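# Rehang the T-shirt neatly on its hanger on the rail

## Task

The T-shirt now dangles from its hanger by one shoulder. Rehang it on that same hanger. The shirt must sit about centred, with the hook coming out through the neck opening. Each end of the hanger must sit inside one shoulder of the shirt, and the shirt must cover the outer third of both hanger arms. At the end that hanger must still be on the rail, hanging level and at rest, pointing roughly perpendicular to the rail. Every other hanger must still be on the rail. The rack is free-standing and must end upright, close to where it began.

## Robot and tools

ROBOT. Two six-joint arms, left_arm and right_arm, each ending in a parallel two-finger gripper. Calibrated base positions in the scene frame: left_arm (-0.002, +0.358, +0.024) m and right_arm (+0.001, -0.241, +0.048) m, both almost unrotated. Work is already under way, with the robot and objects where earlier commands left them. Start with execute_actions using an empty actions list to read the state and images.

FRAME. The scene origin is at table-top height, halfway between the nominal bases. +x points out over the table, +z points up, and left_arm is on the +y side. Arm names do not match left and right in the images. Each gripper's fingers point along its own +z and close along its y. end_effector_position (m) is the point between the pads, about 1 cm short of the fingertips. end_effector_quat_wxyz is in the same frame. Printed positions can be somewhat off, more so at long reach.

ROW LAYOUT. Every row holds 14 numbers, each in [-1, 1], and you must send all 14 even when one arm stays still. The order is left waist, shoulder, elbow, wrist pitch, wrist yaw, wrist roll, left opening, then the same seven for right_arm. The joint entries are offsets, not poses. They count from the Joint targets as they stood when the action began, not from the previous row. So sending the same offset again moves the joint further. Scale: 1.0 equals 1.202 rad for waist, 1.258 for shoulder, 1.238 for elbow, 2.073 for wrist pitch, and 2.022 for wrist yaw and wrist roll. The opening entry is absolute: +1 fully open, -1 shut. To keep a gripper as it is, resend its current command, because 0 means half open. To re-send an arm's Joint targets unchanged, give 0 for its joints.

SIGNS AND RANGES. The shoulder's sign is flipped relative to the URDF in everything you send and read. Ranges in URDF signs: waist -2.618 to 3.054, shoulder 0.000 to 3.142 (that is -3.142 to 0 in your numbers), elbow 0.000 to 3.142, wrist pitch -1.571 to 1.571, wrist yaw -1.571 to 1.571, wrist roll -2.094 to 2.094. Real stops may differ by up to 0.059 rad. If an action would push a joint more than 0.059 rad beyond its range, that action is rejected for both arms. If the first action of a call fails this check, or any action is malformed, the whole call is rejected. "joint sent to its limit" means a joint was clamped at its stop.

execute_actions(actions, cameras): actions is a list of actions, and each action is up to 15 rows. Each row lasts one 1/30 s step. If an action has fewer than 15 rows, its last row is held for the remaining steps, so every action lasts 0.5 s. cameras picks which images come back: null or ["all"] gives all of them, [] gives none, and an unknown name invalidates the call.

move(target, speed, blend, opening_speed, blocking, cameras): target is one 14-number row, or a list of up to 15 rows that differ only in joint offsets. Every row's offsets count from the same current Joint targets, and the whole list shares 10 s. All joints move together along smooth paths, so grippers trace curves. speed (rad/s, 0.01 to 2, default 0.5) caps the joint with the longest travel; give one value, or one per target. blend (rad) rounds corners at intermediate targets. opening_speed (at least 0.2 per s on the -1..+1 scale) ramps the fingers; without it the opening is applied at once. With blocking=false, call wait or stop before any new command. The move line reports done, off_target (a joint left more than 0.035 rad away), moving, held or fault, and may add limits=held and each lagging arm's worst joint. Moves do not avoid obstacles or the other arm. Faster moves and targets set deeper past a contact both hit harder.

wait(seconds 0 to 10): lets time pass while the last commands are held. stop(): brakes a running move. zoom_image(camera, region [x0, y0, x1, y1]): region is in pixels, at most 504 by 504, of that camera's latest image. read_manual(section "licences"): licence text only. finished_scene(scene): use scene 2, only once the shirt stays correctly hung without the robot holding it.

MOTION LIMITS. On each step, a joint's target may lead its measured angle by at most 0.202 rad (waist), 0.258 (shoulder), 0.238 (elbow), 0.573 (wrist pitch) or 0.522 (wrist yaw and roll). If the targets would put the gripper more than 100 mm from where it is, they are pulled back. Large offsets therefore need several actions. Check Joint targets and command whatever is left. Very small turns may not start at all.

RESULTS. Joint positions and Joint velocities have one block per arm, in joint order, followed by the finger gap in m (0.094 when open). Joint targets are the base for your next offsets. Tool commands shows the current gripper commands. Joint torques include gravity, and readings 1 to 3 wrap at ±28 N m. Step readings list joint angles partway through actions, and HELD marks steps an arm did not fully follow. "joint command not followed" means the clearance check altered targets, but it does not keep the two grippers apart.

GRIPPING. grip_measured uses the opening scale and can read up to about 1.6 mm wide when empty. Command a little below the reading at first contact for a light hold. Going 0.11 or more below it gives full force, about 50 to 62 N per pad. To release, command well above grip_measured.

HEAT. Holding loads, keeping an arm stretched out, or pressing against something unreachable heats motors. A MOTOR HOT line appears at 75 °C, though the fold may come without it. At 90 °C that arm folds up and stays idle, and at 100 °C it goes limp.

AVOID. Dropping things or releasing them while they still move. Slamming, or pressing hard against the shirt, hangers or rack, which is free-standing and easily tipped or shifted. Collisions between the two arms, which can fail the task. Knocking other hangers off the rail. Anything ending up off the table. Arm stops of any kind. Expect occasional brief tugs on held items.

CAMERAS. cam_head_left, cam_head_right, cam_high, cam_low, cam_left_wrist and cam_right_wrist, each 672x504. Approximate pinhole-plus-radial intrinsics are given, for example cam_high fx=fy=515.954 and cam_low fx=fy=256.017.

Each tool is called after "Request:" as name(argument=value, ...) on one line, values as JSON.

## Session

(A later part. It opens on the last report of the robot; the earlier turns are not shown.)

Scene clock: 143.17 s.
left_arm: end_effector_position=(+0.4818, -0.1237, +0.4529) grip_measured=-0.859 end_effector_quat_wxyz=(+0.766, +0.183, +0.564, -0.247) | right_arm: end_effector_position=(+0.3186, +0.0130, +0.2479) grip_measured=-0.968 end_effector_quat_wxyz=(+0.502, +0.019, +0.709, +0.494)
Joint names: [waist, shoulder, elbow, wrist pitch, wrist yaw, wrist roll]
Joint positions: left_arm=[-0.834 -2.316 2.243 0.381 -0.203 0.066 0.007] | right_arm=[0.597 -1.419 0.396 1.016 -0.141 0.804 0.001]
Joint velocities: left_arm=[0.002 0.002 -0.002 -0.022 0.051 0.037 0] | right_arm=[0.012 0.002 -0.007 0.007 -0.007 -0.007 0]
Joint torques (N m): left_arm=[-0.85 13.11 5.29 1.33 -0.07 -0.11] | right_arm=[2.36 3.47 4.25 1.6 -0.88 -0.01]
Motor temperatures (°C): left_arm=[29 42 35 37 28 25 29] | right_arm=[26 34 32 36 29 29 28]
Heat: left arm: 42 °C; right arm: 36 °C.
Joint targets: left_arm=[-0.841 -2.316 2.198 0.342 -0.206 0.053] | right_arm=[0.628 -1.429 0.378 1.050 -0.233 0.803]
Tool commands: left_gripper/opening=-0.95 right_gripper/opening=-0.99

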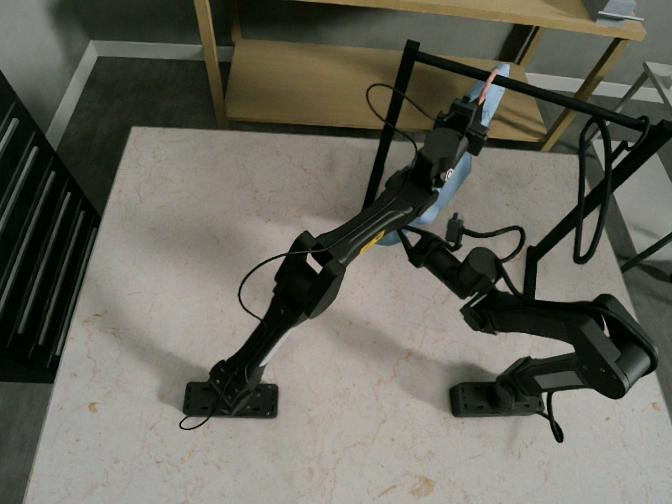

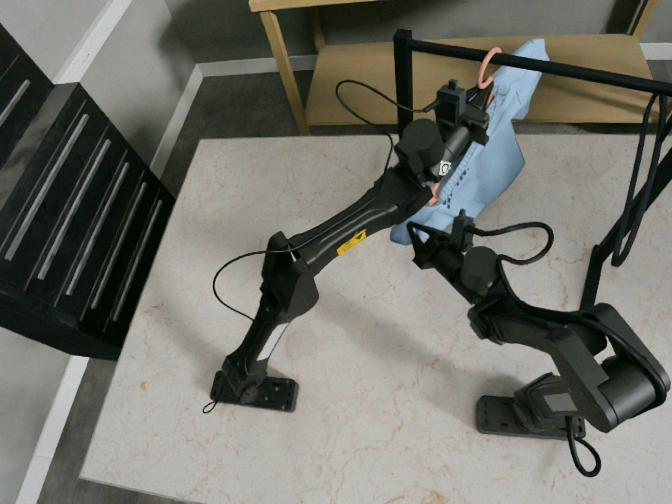

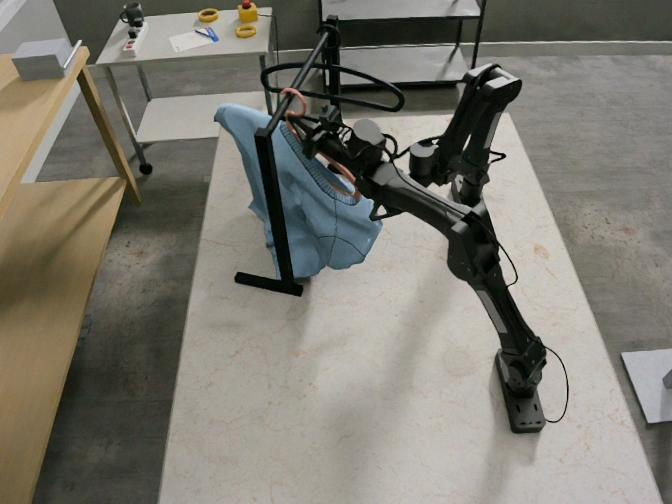

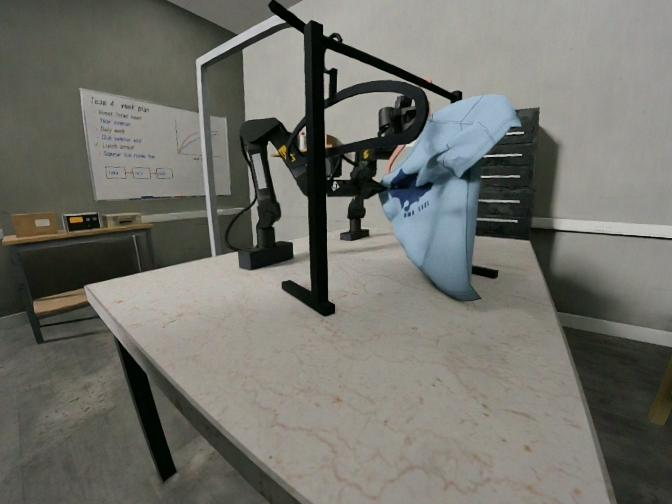

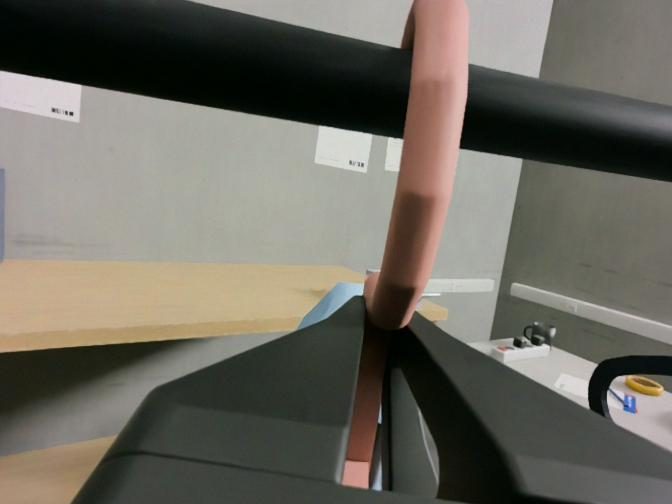

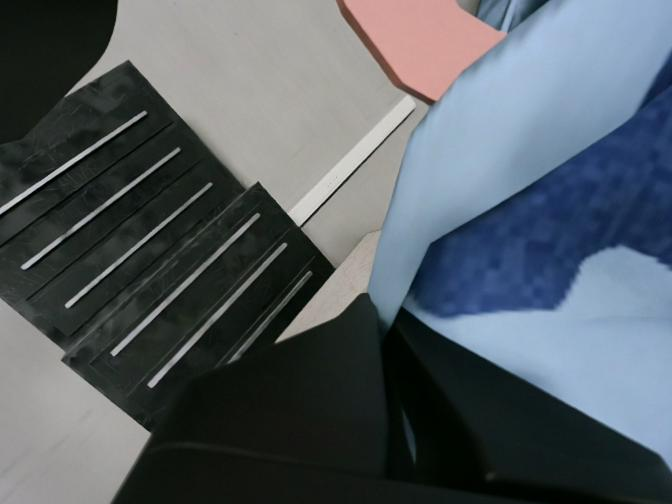

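Request:
zoom_image(camera="cam_high", region=[200, 70, 420, 290])

Request:
zoom_image(camera="cam_head_right", region=[380, 30, 560, 260])

Request:
zoom_image(camera="cam_low", region=[330, 60, 530, 260])

Scaled by 2.291 from the camera's 672x504 image, which has a finer 960x720 frame.

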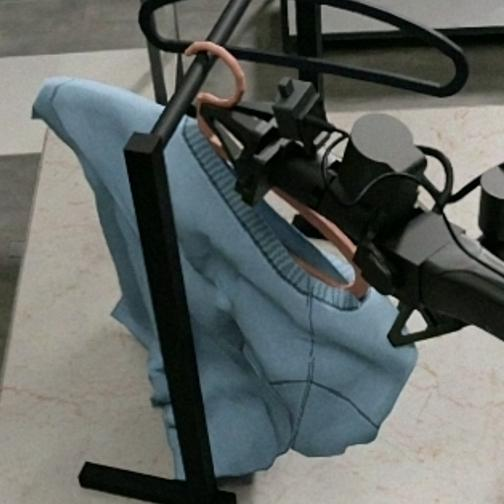

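Scaled by 2.191 from the camera's 672x504 image, which has a finer 960x720 frame.

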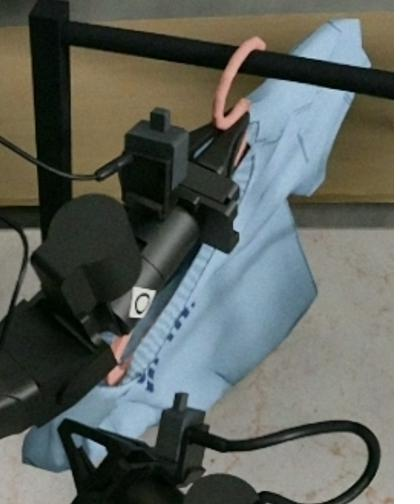

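Scaled by 2.520 from the camera's 672x504 image, which has a finer 960x720 frame.

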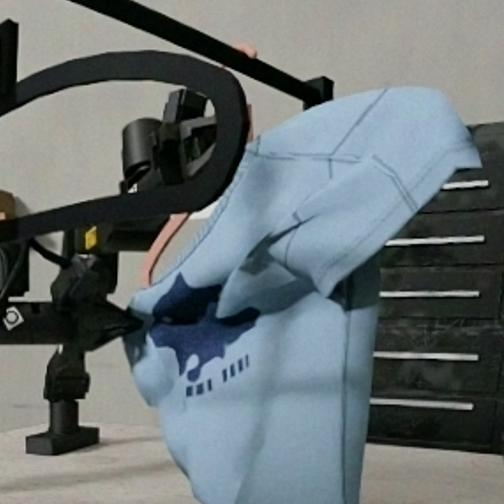

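Request:
move(target=[0,0,0,0,0,0,-0.95,0.083,0.067,0.023,-0.054,0,0,-0.99], speed=0.2)

Request:
zoom_image(camera="cam_high", region=[200, 70, 420, 290])

Request:
zoom_image(camera="cam_head_right", region=[380, 130, 480, 260])

Scene clock: 144.87 s.
left_arm: end_effector_position=(+0.4818, -0.1237, +0.4529) grip_measured=-0.859 end_effector_quat_wxyz=(+0.766, +0.183, +0.564, -0.247) | right_arm: end_effector_position=(+0.2915, +0.0371, +0.2594) grip_measured=-0.968 end_effector_quat_wxyz=(+0.484, -0.012, +0.703, +0.520)
Joint names: [waist, shoulder, elbow, wrist pitch, wrist yaw, wrist roll]
Joint positions: left_arm=[-0.834 -2.316 2.243 0.381 -0.203 0.066 0.007] | right_arm=[0.685 -1.366 0.396 0.981 -0.141 0.805 0.001]
Joint velocities: left_arm=[-0.012 -0.002 0.002 -0.022 0.007 -0.022 -0.001] | right_arm=[0.002 0.002 0.007 0.007 -0.007 -0.037 0]
Joint torques (N m): left_arm=[-0.77 13.01 5.2 1.37 -0.07 -0.08] | right_arm=[3.26 5.97 6.38 0.95 -0.89 -0.01]
Motor temperatures (°C): left_arm=[29 42 35 37 28 25 29] | right_arm=[26 33 32 36 29 29 28]
Heat: left arm: 42 °C; right arm: 36 °C.
Joint targets: left_arm=[-0.841 -2.316 2.198 0.342 -0.206 0.053] | right_arm=[0.728 -1.345 0.406 0.938 -0.233 0.803]
move: off_target (left_arm, right_arm); left_arm: the elbow is farthest, 0.045 rad from its target; right_arm: the wrist yaw is farthest, 0.092 rad from its target

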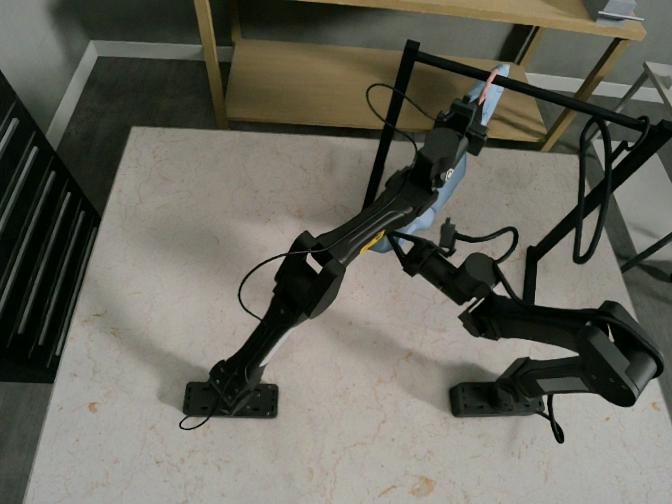

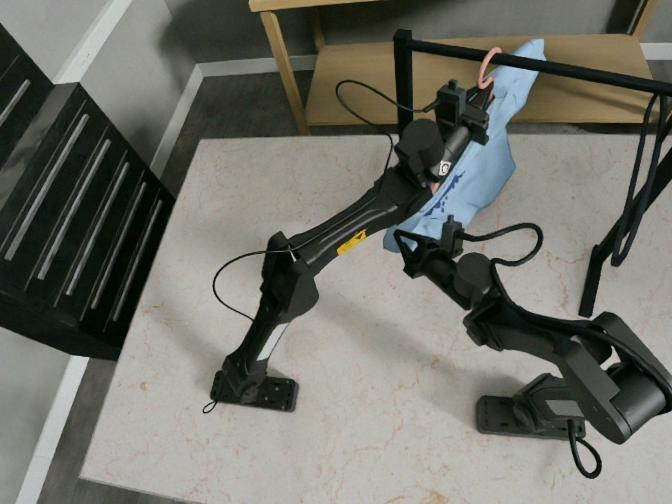

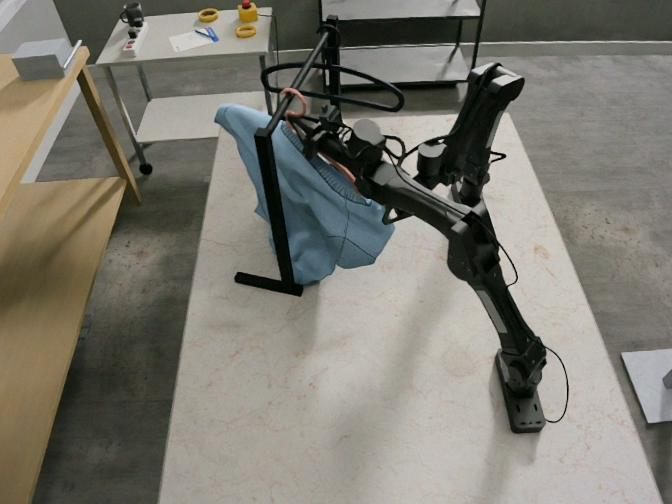

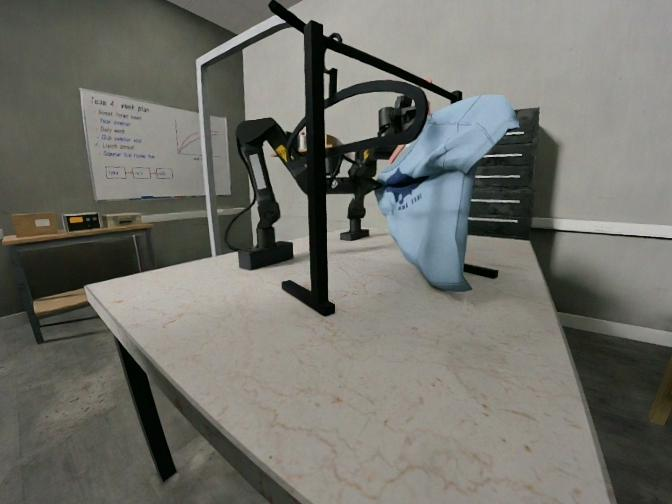

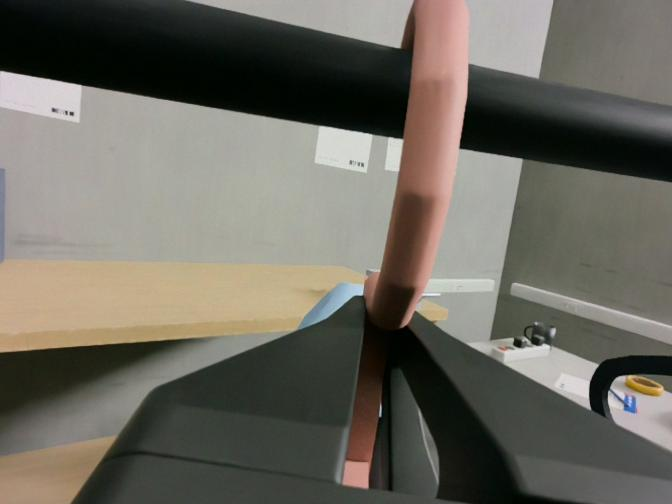

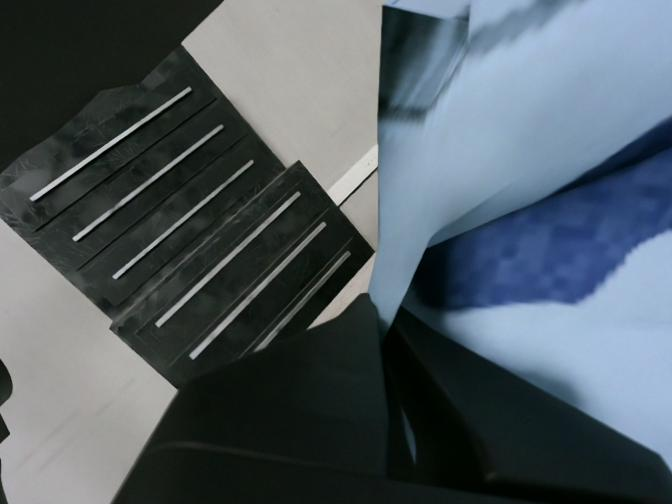

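Scaled by 2.291 from the camera's 672x504 image, which has a finer 960x720 frame.

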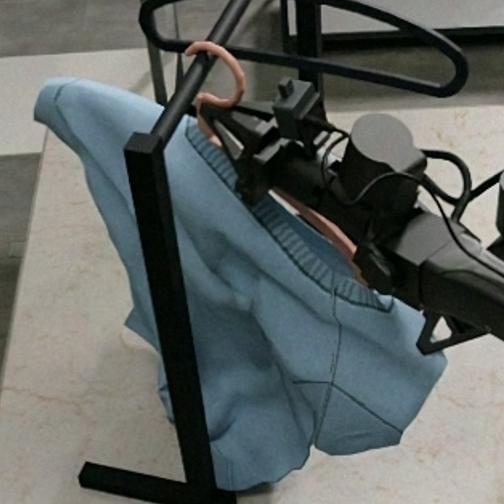

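Scaled by 3.877 from the camera's 672x504 image, which has a finer 960x720 frame.

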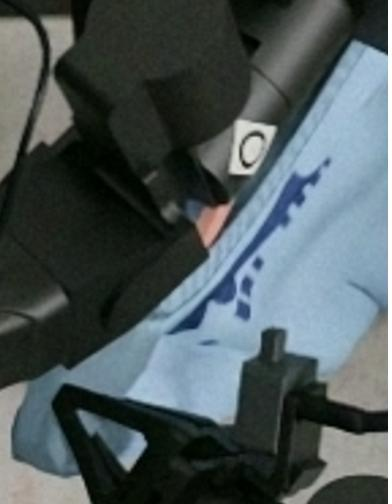

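Request:
move(target=[0,0,0,0,0,0,-0.95,0,0.083,0.086,-0.103,0,0,-0.99], speed=0.2)

Request:
zoom_image(camera="cam_high", region=[200, 70, 420, 290])

Request:
zoom_image(camera="cam_head_right", region=[380, 130, 480, 260])

Request:
zoom_image(camera="cam_low", region=[330, 60, 530, 260])

Scene clock: 147.03 s.
left_arm: end_effector_position=(+0.4818, -0.1237, +0.4529) grip_measured=-0.859 end_effector_quat_wxyz=(+0.766, +0.183, +0.564, -0.247) | right_arm: end_effector_position=(+0.2923, +0.0377, +0.2740) grip_measured=-0.968 end_effector_quat_wxyz=(+0.468, -0.010, +0.723, +0.507)
Joint names: [waist, shoulder, elbow, wrist pitch, wrist yaw, wrist roll]
Joint positions: left_arm=[-0.834 -2.316 2.243 0.381 -0.203 0.066 0.007] | right_arm=[0.685 -1.267 0.472 0.748 -0.141 0.805 0.001]
Joint velocities: left_arm=[0.017 0.007 -0.007 0.037 -0.007 0.022 0] | right_arm=[0.002 -0.022 0.007 -0.007 0.007 0.037 -0.001]
Joint torques (N m): left_arm=[-0.53 13.24 5.09 1.32 -0.06 -0.12] | right_arm=[3.26 6.16 9.11 1.1 -0.89 -0.03]
Motor temperatures (°C): left_arm=[29 42 35 37 28 25 29] | right_arm=[26 33 32 36 29 29 28]
Heat: left arm: 42 °C; right arm: 36 °C.
Joint targets: left_arm=[-0.841 -2.316 2.198 0.342 -0.206 0.053] | right_arm=[0.728 -1.240 0.512 0.725 -0.233 0.803]
move: off_target (left_arm, right_arm); left_arm: the elbow is farthest, 0.045 rad from its target; right_arm: the wrist yaw is farthest, 0.092 rad from its target

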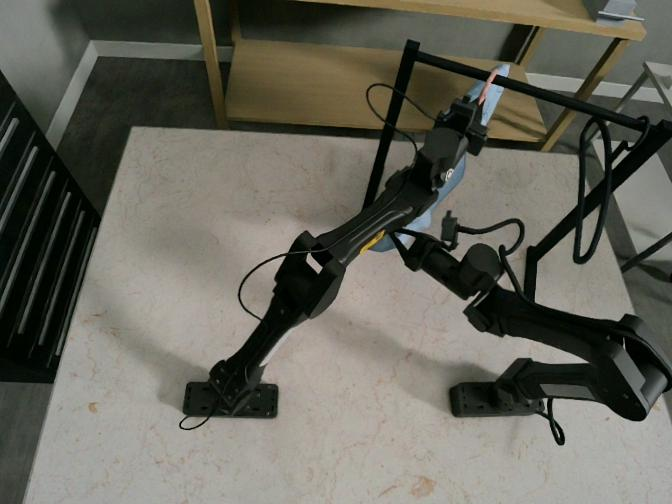

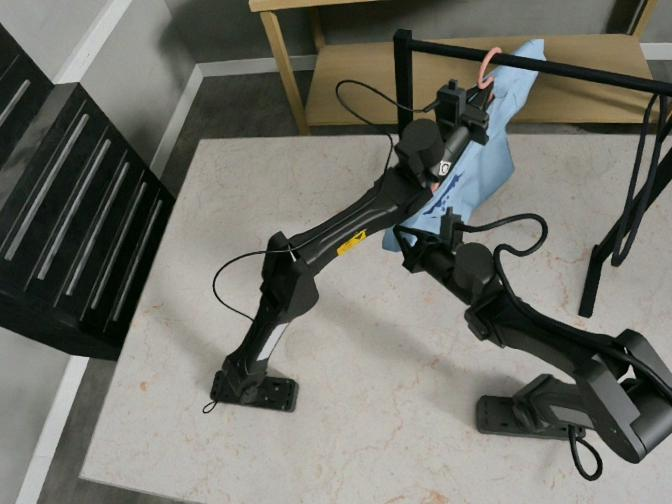

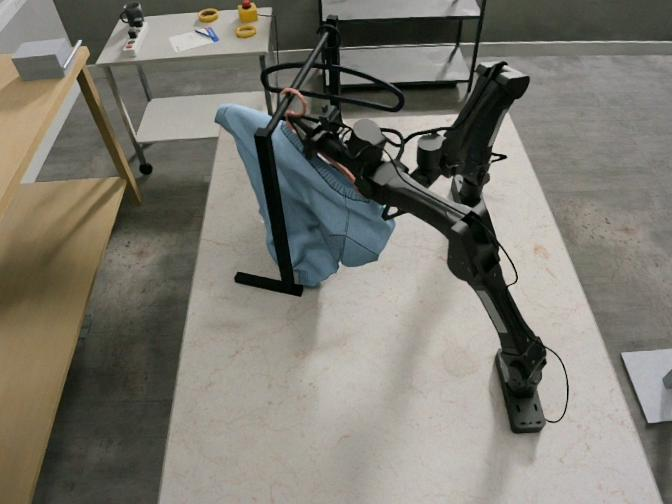

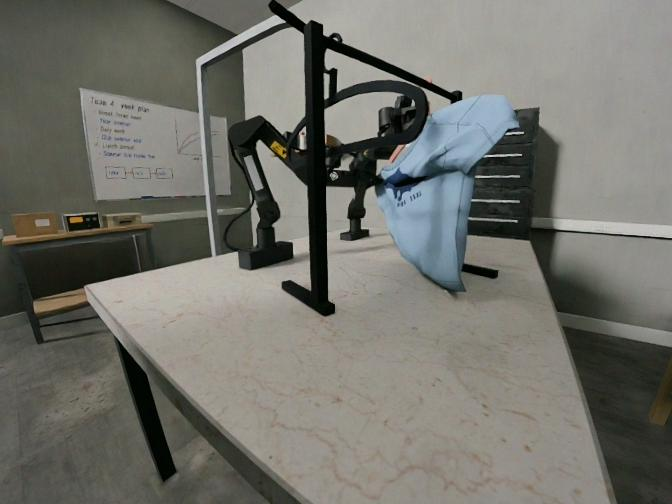

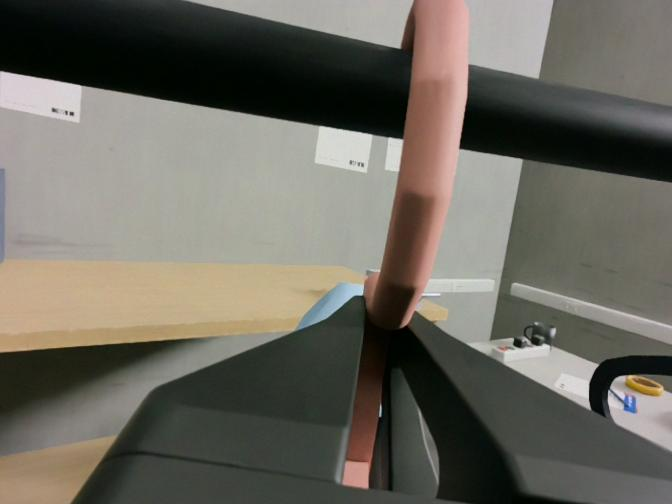

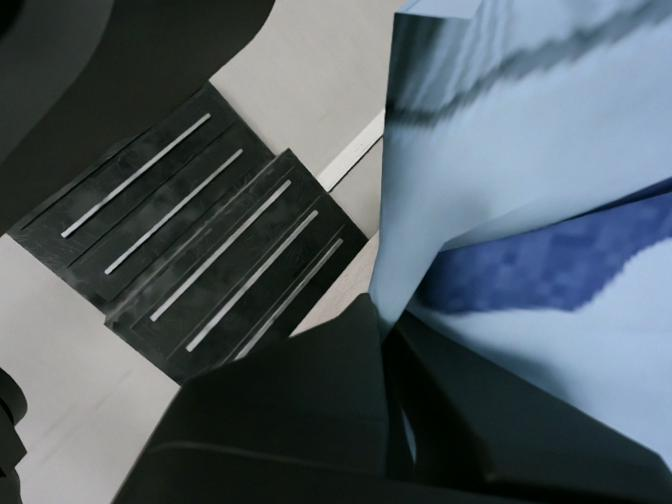

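Scaled by 2.291 from the camera's 672x504 image, which has a finer 960x720 frame.

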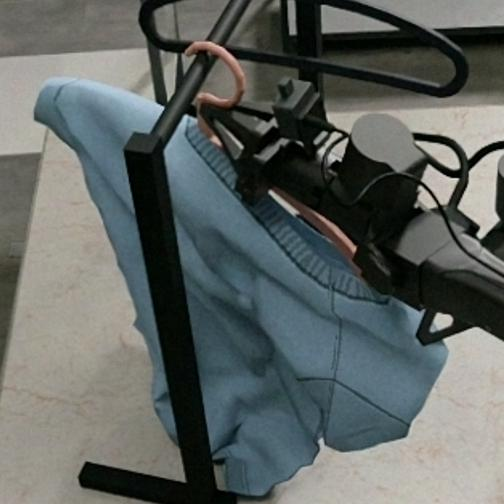

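Scaled by 3.877 from the camera's 672x504 image, which has a finer 960x720 frame.

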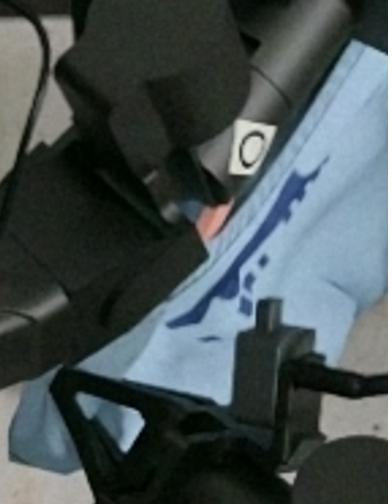

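Scaled by 2.520 from the camera's 672x504 image, which has a finer 960x720 frame.

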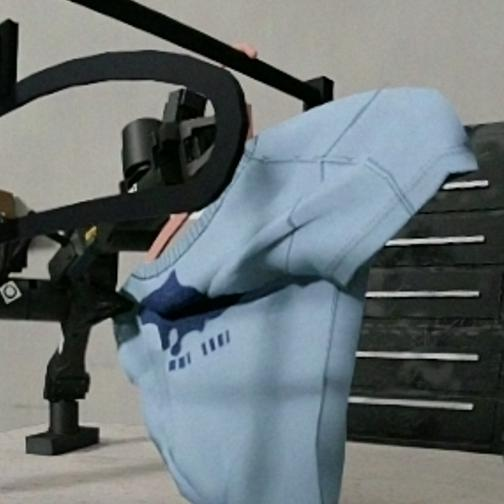

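Request:
move(target=[0,0,0,0,0,0,-0.95,-0.014,0.058,0.097,-0.088,0,0,-0.99], speed=0.2)

Request:
zoom_image(camera="cam_high", region=[200, 70, 420, 290])

Request:
zoom_image(camera="cam_low", region=[330, 60, 530, 260])

Scene clock: 148.10 s.
left_arm: end_effector_position=(+0.4818, -0.1237, +0.4529) grip_measured=-0.859 end_effector_quat_wxyz=(+0.766, +0.183, +0.564, -0.247) | right_arm: end_effector_position=(+0.3036, +0.0262, +0.2739) grip_measured=-0.968 end_effector_quat_wxyz=(+0.485, +0.014, +0.724, +0.490)
Joint names: [waist, shoulder, elbow, wrist pitch, wrist yaw, wrist roll]
Joint positions: left_arm=[-0.834 -2.316 2.243 0.381 -0.203 0.066 0.007] | right_arm=[0.667 -1.267 0.473 0.745 -0.091 0.805 0.001]
Joint velocities: left_arm=[-0.012 0.002 -0.007 0.037 -0.051 0.022 0.002] | right_arm=[-0.017 0.007 0.002 -0.022 -0.066 -0.022 -0.002]
Joint torques (N m): left_arm=[-0.92 13.19 5.11 1.32 -0.06 -0.09] | right_arm=[1.39 3.69 6.17 1.36 -0.51 -0.03]
Motor temperatures (°C): left_arm=[29 42 35 37 28 25 29] | right_arm=[26 33 32 36 29 29 29]
Heat: left arm: 42 °C; right arm: 36 °C.
Joint targets: left_arm=[-0.841 -2.316 2.198 0.342 -0.206 0.053] | right_arm=[0.685 -1.267 0.473 0.751 -0.145 0.802]
move: held (right_arm; a check stopped the path), off_target (left_arm); limits=held; left_arm: the elbow is farthest, 0.045 rad from its target; right_arm: the wrist pitch is farthest, 0.202 rad from its target
joint command not followed: on one or more control steps a check withheld the commanded joint targets of the right arm, and it was not sent them on those steps.
cause: the commanded joint targets, or the way to them, would bring a part of the robot too close to another arm (this arm's fingers and the left arm's forearm (the part past the elbow), at the place that arm is still heading or pushing toward).

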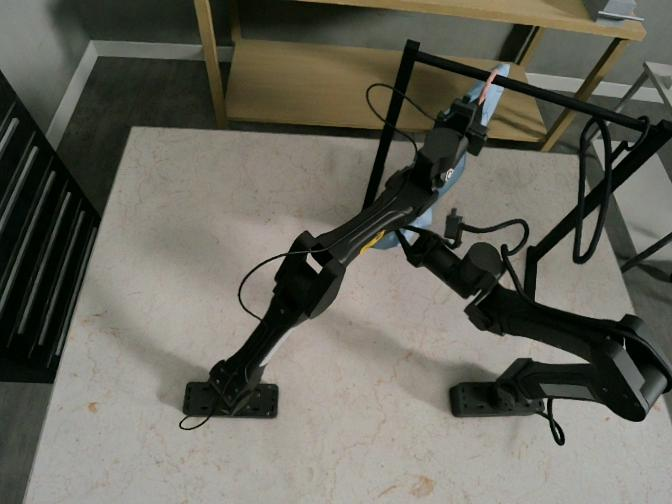

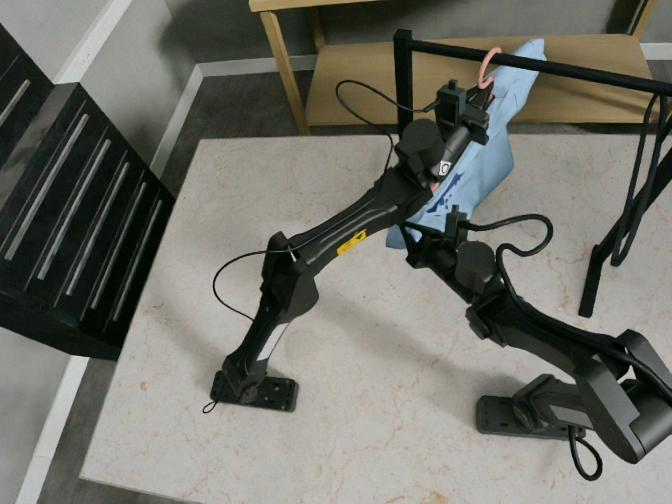

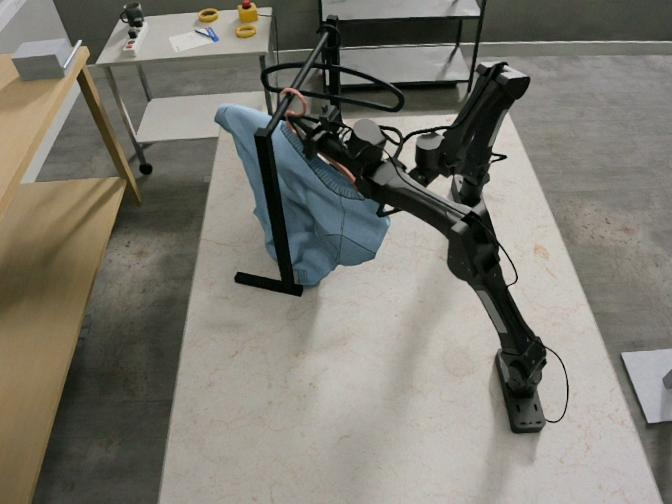

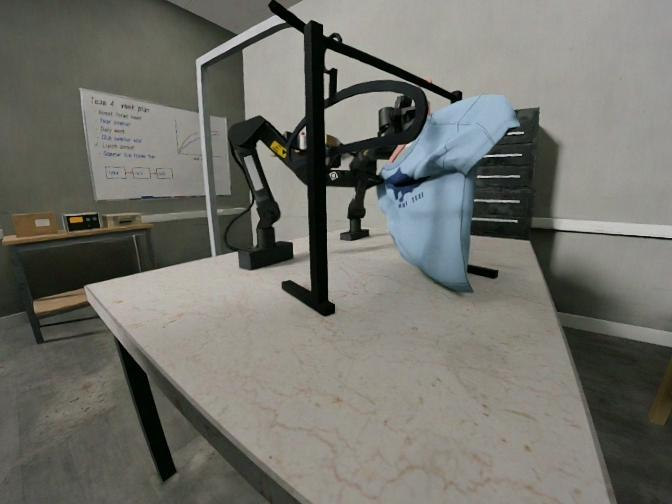

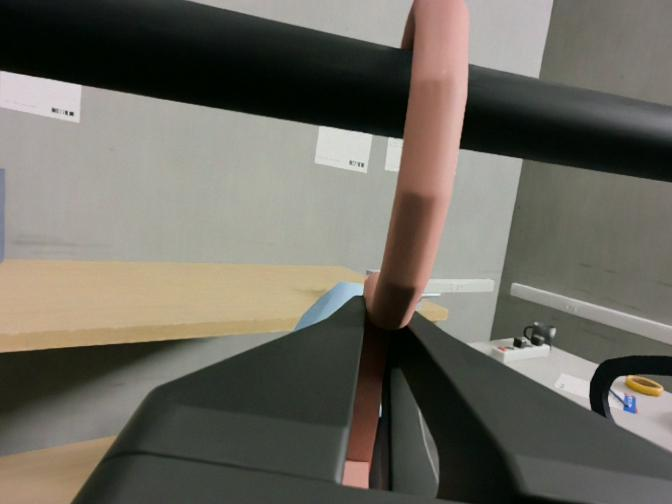

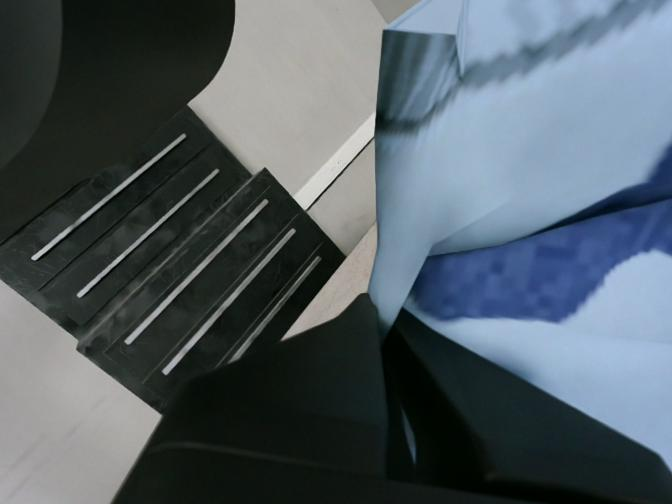

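Scaled by 2.291 from the camera's 672x504 image, which has a finer 960x720 frame.

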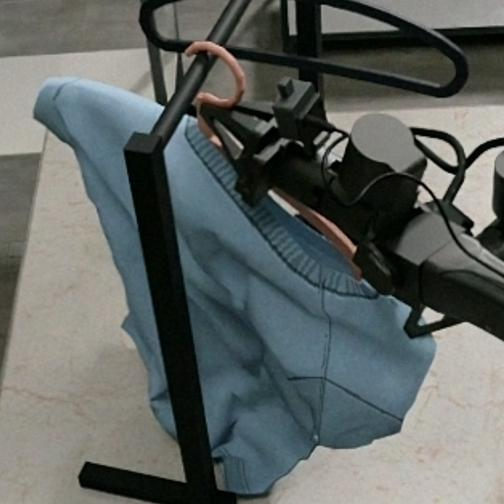

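Scaled by 2.520 from the camera's 672x504 image, which has a finer 960x720 frame.

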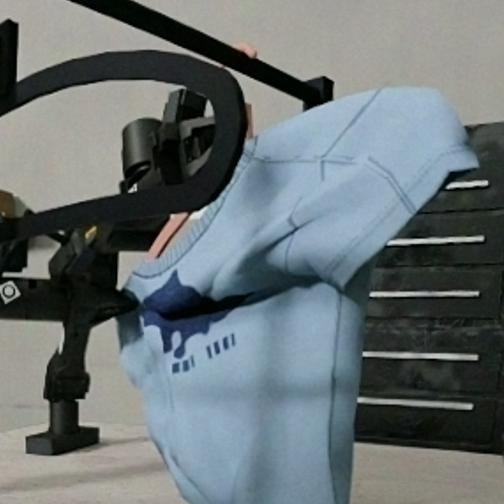

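Request:
move(target=[[0,0,0,0,0,0,-0.95,-0.115,0.252,-0.102,-0.071,0,0,-0.99],[0,0,0,0,0,0,-0.95,-0.115,0.311,0.058,-0.203,0,0,-0.99]], speed=0.25)

Request:
zoom_image(camera="cam_high", region=[200, 70, 420, 290])

Request:
zoom_image(camera="cam_low", region=[330, 60, 530, 260])

Request:
zoom_image(camera="cam_head_right", region=[380, 130, 510, 270])

Scene clock: 153.43 s.
left_arm: end_effector_position=(+0.4803, -0.1252, +0.4529) grip_measured=-0.859 end_effector_quat_wxyz=(+0.764, +0.180, +0.565, -0.255) | right_arm: end_effector_position=(+0.2927, -0.0408, +0.3125) grip_measured=-0.968 end_effector_quat_wxyz=(+0.525, +0.060, +0.712, +0.463)
Joint names: [waist, shoulder, elbow, wrist pitch, wrist yaw, wrist roll]
Joint positions: left_arm=[-0.836 -2.316 2.243 0.381 -0.201 0.049 0.007] | right_arm=[0.542 -0.921 0.443 0.458 -0.084 0.805 0.001]
Joint velocities: left_arm=[-0.017 0.012 -0.002 0.022 -0.022 0.037 -0.001] | right_arm=[-0.012 0.002 -0.002 0.037 -0.051 0.007 0]
Joint torques (N m): left_arm=[-0.34 13.35 4.85 1.4 -0.09 0.01] | right_arm=[0.13 1.37 6.67 1.35 -0.17 -0.04]
Motor temperatures (°C): left_arm=[29 42 35 37 28 25 29] | right_arm=[26 33 32 36 29 29 29]
Heat: left arm: 42 °C; right arm: 36 °C.
Joint targets: left_arm=[-0.841 -2.316 2.198 0.342 -0.206 0.053] | right_arm=[0.544 -0.920 0.442 0.462 -0.103 0.802]
move: held (right_arm; a check stopped the path), off_target (left_arm); path passed 1 of 2 targets; limits=held; left_arm: the elbow is farthest, 0.045 rad from its target; right_arm: the wrist pitch is farthest, 0.128 rad from its target
joint command not followed: on one or more control steps a check withheld the commanded joint targets of the right arm, and it was not sent them on those steps.
cause: the commanded joint targets, or the way to them, would bring a part of the robot too close to another arm (this arm's fingers and the left arm's wrist (the part past the wrist pitch), along the way the arms are being sent, or toward where that arm still pushes).

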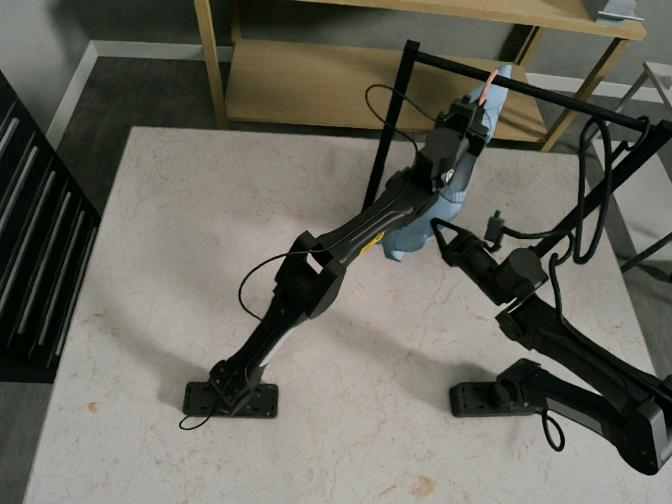

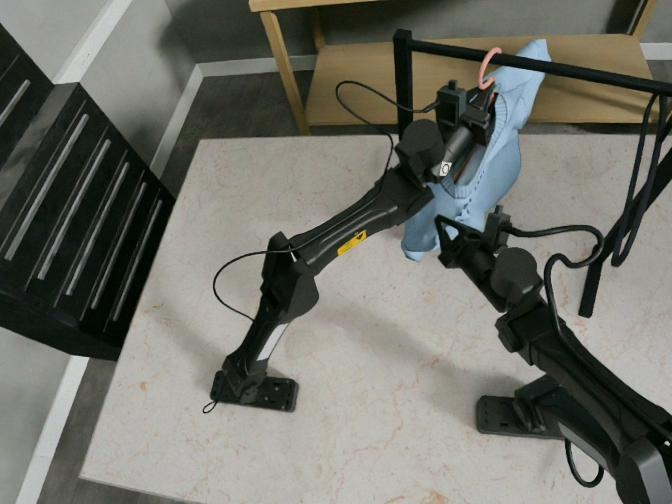

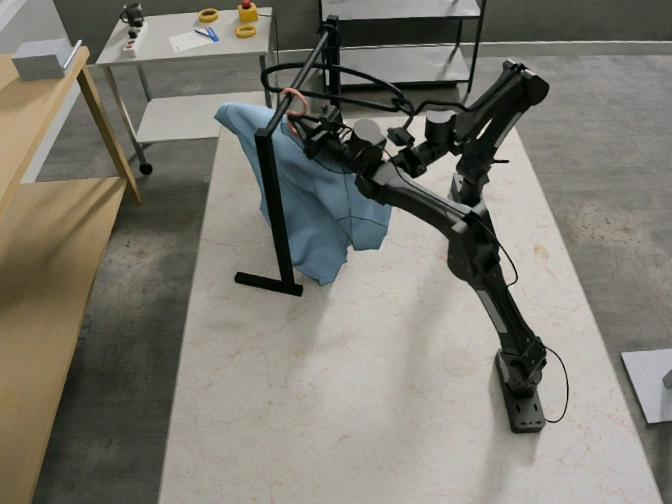

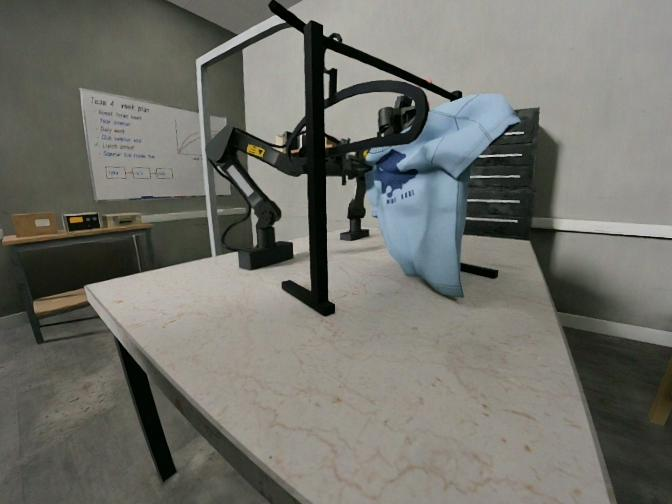

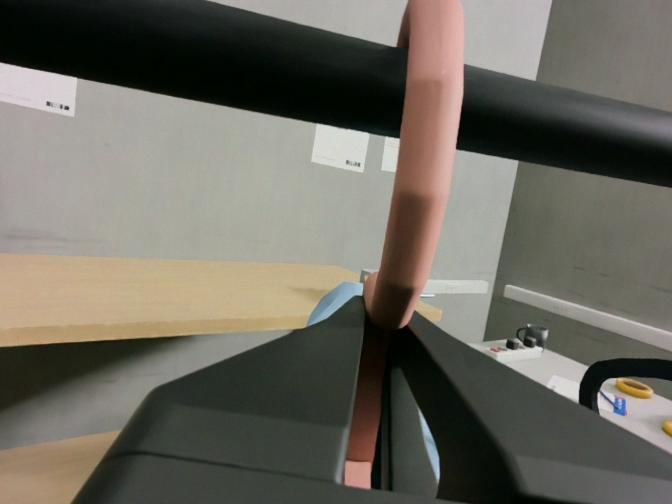

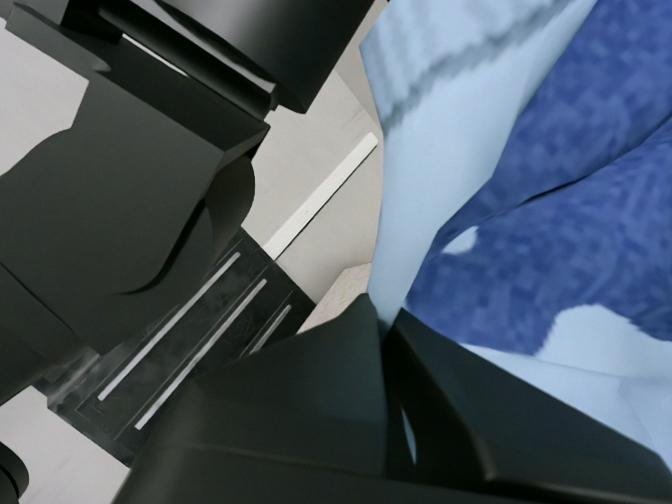

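Scaled by 2.291 from the camera's 672x504 image, which has a finer 960x720 frame.

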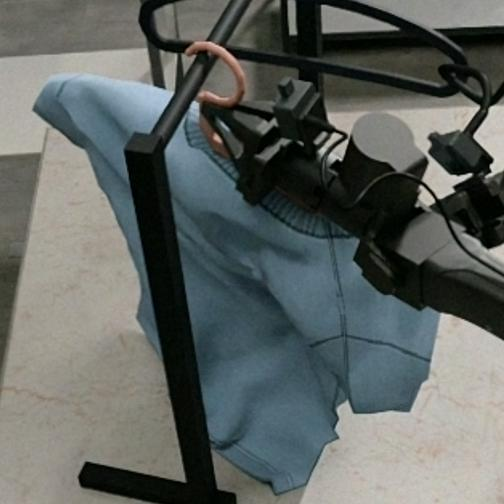

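Scaled by 2.520 from the camera's 672x504 image, which has a finer 960x720 frame.

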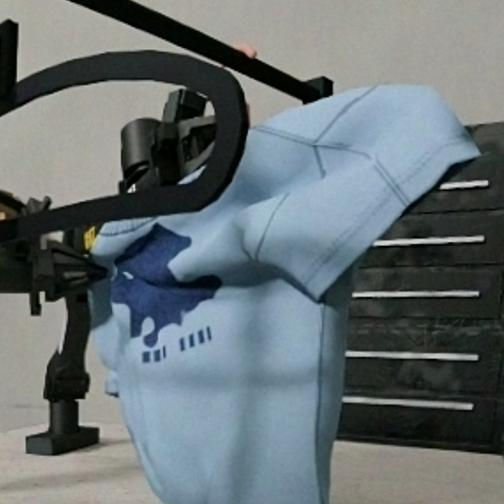

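Scaled by 3.600 from the camera's 672x504 image, which has a finer 960x720 frame.

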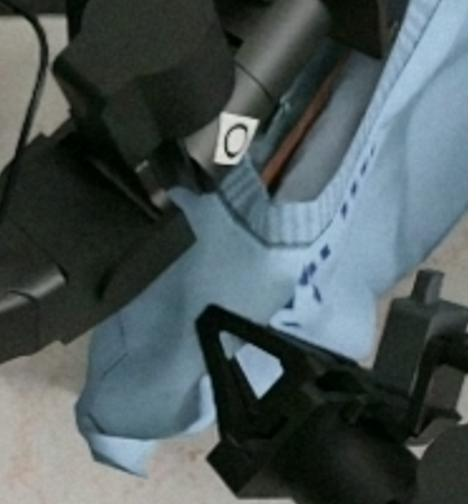

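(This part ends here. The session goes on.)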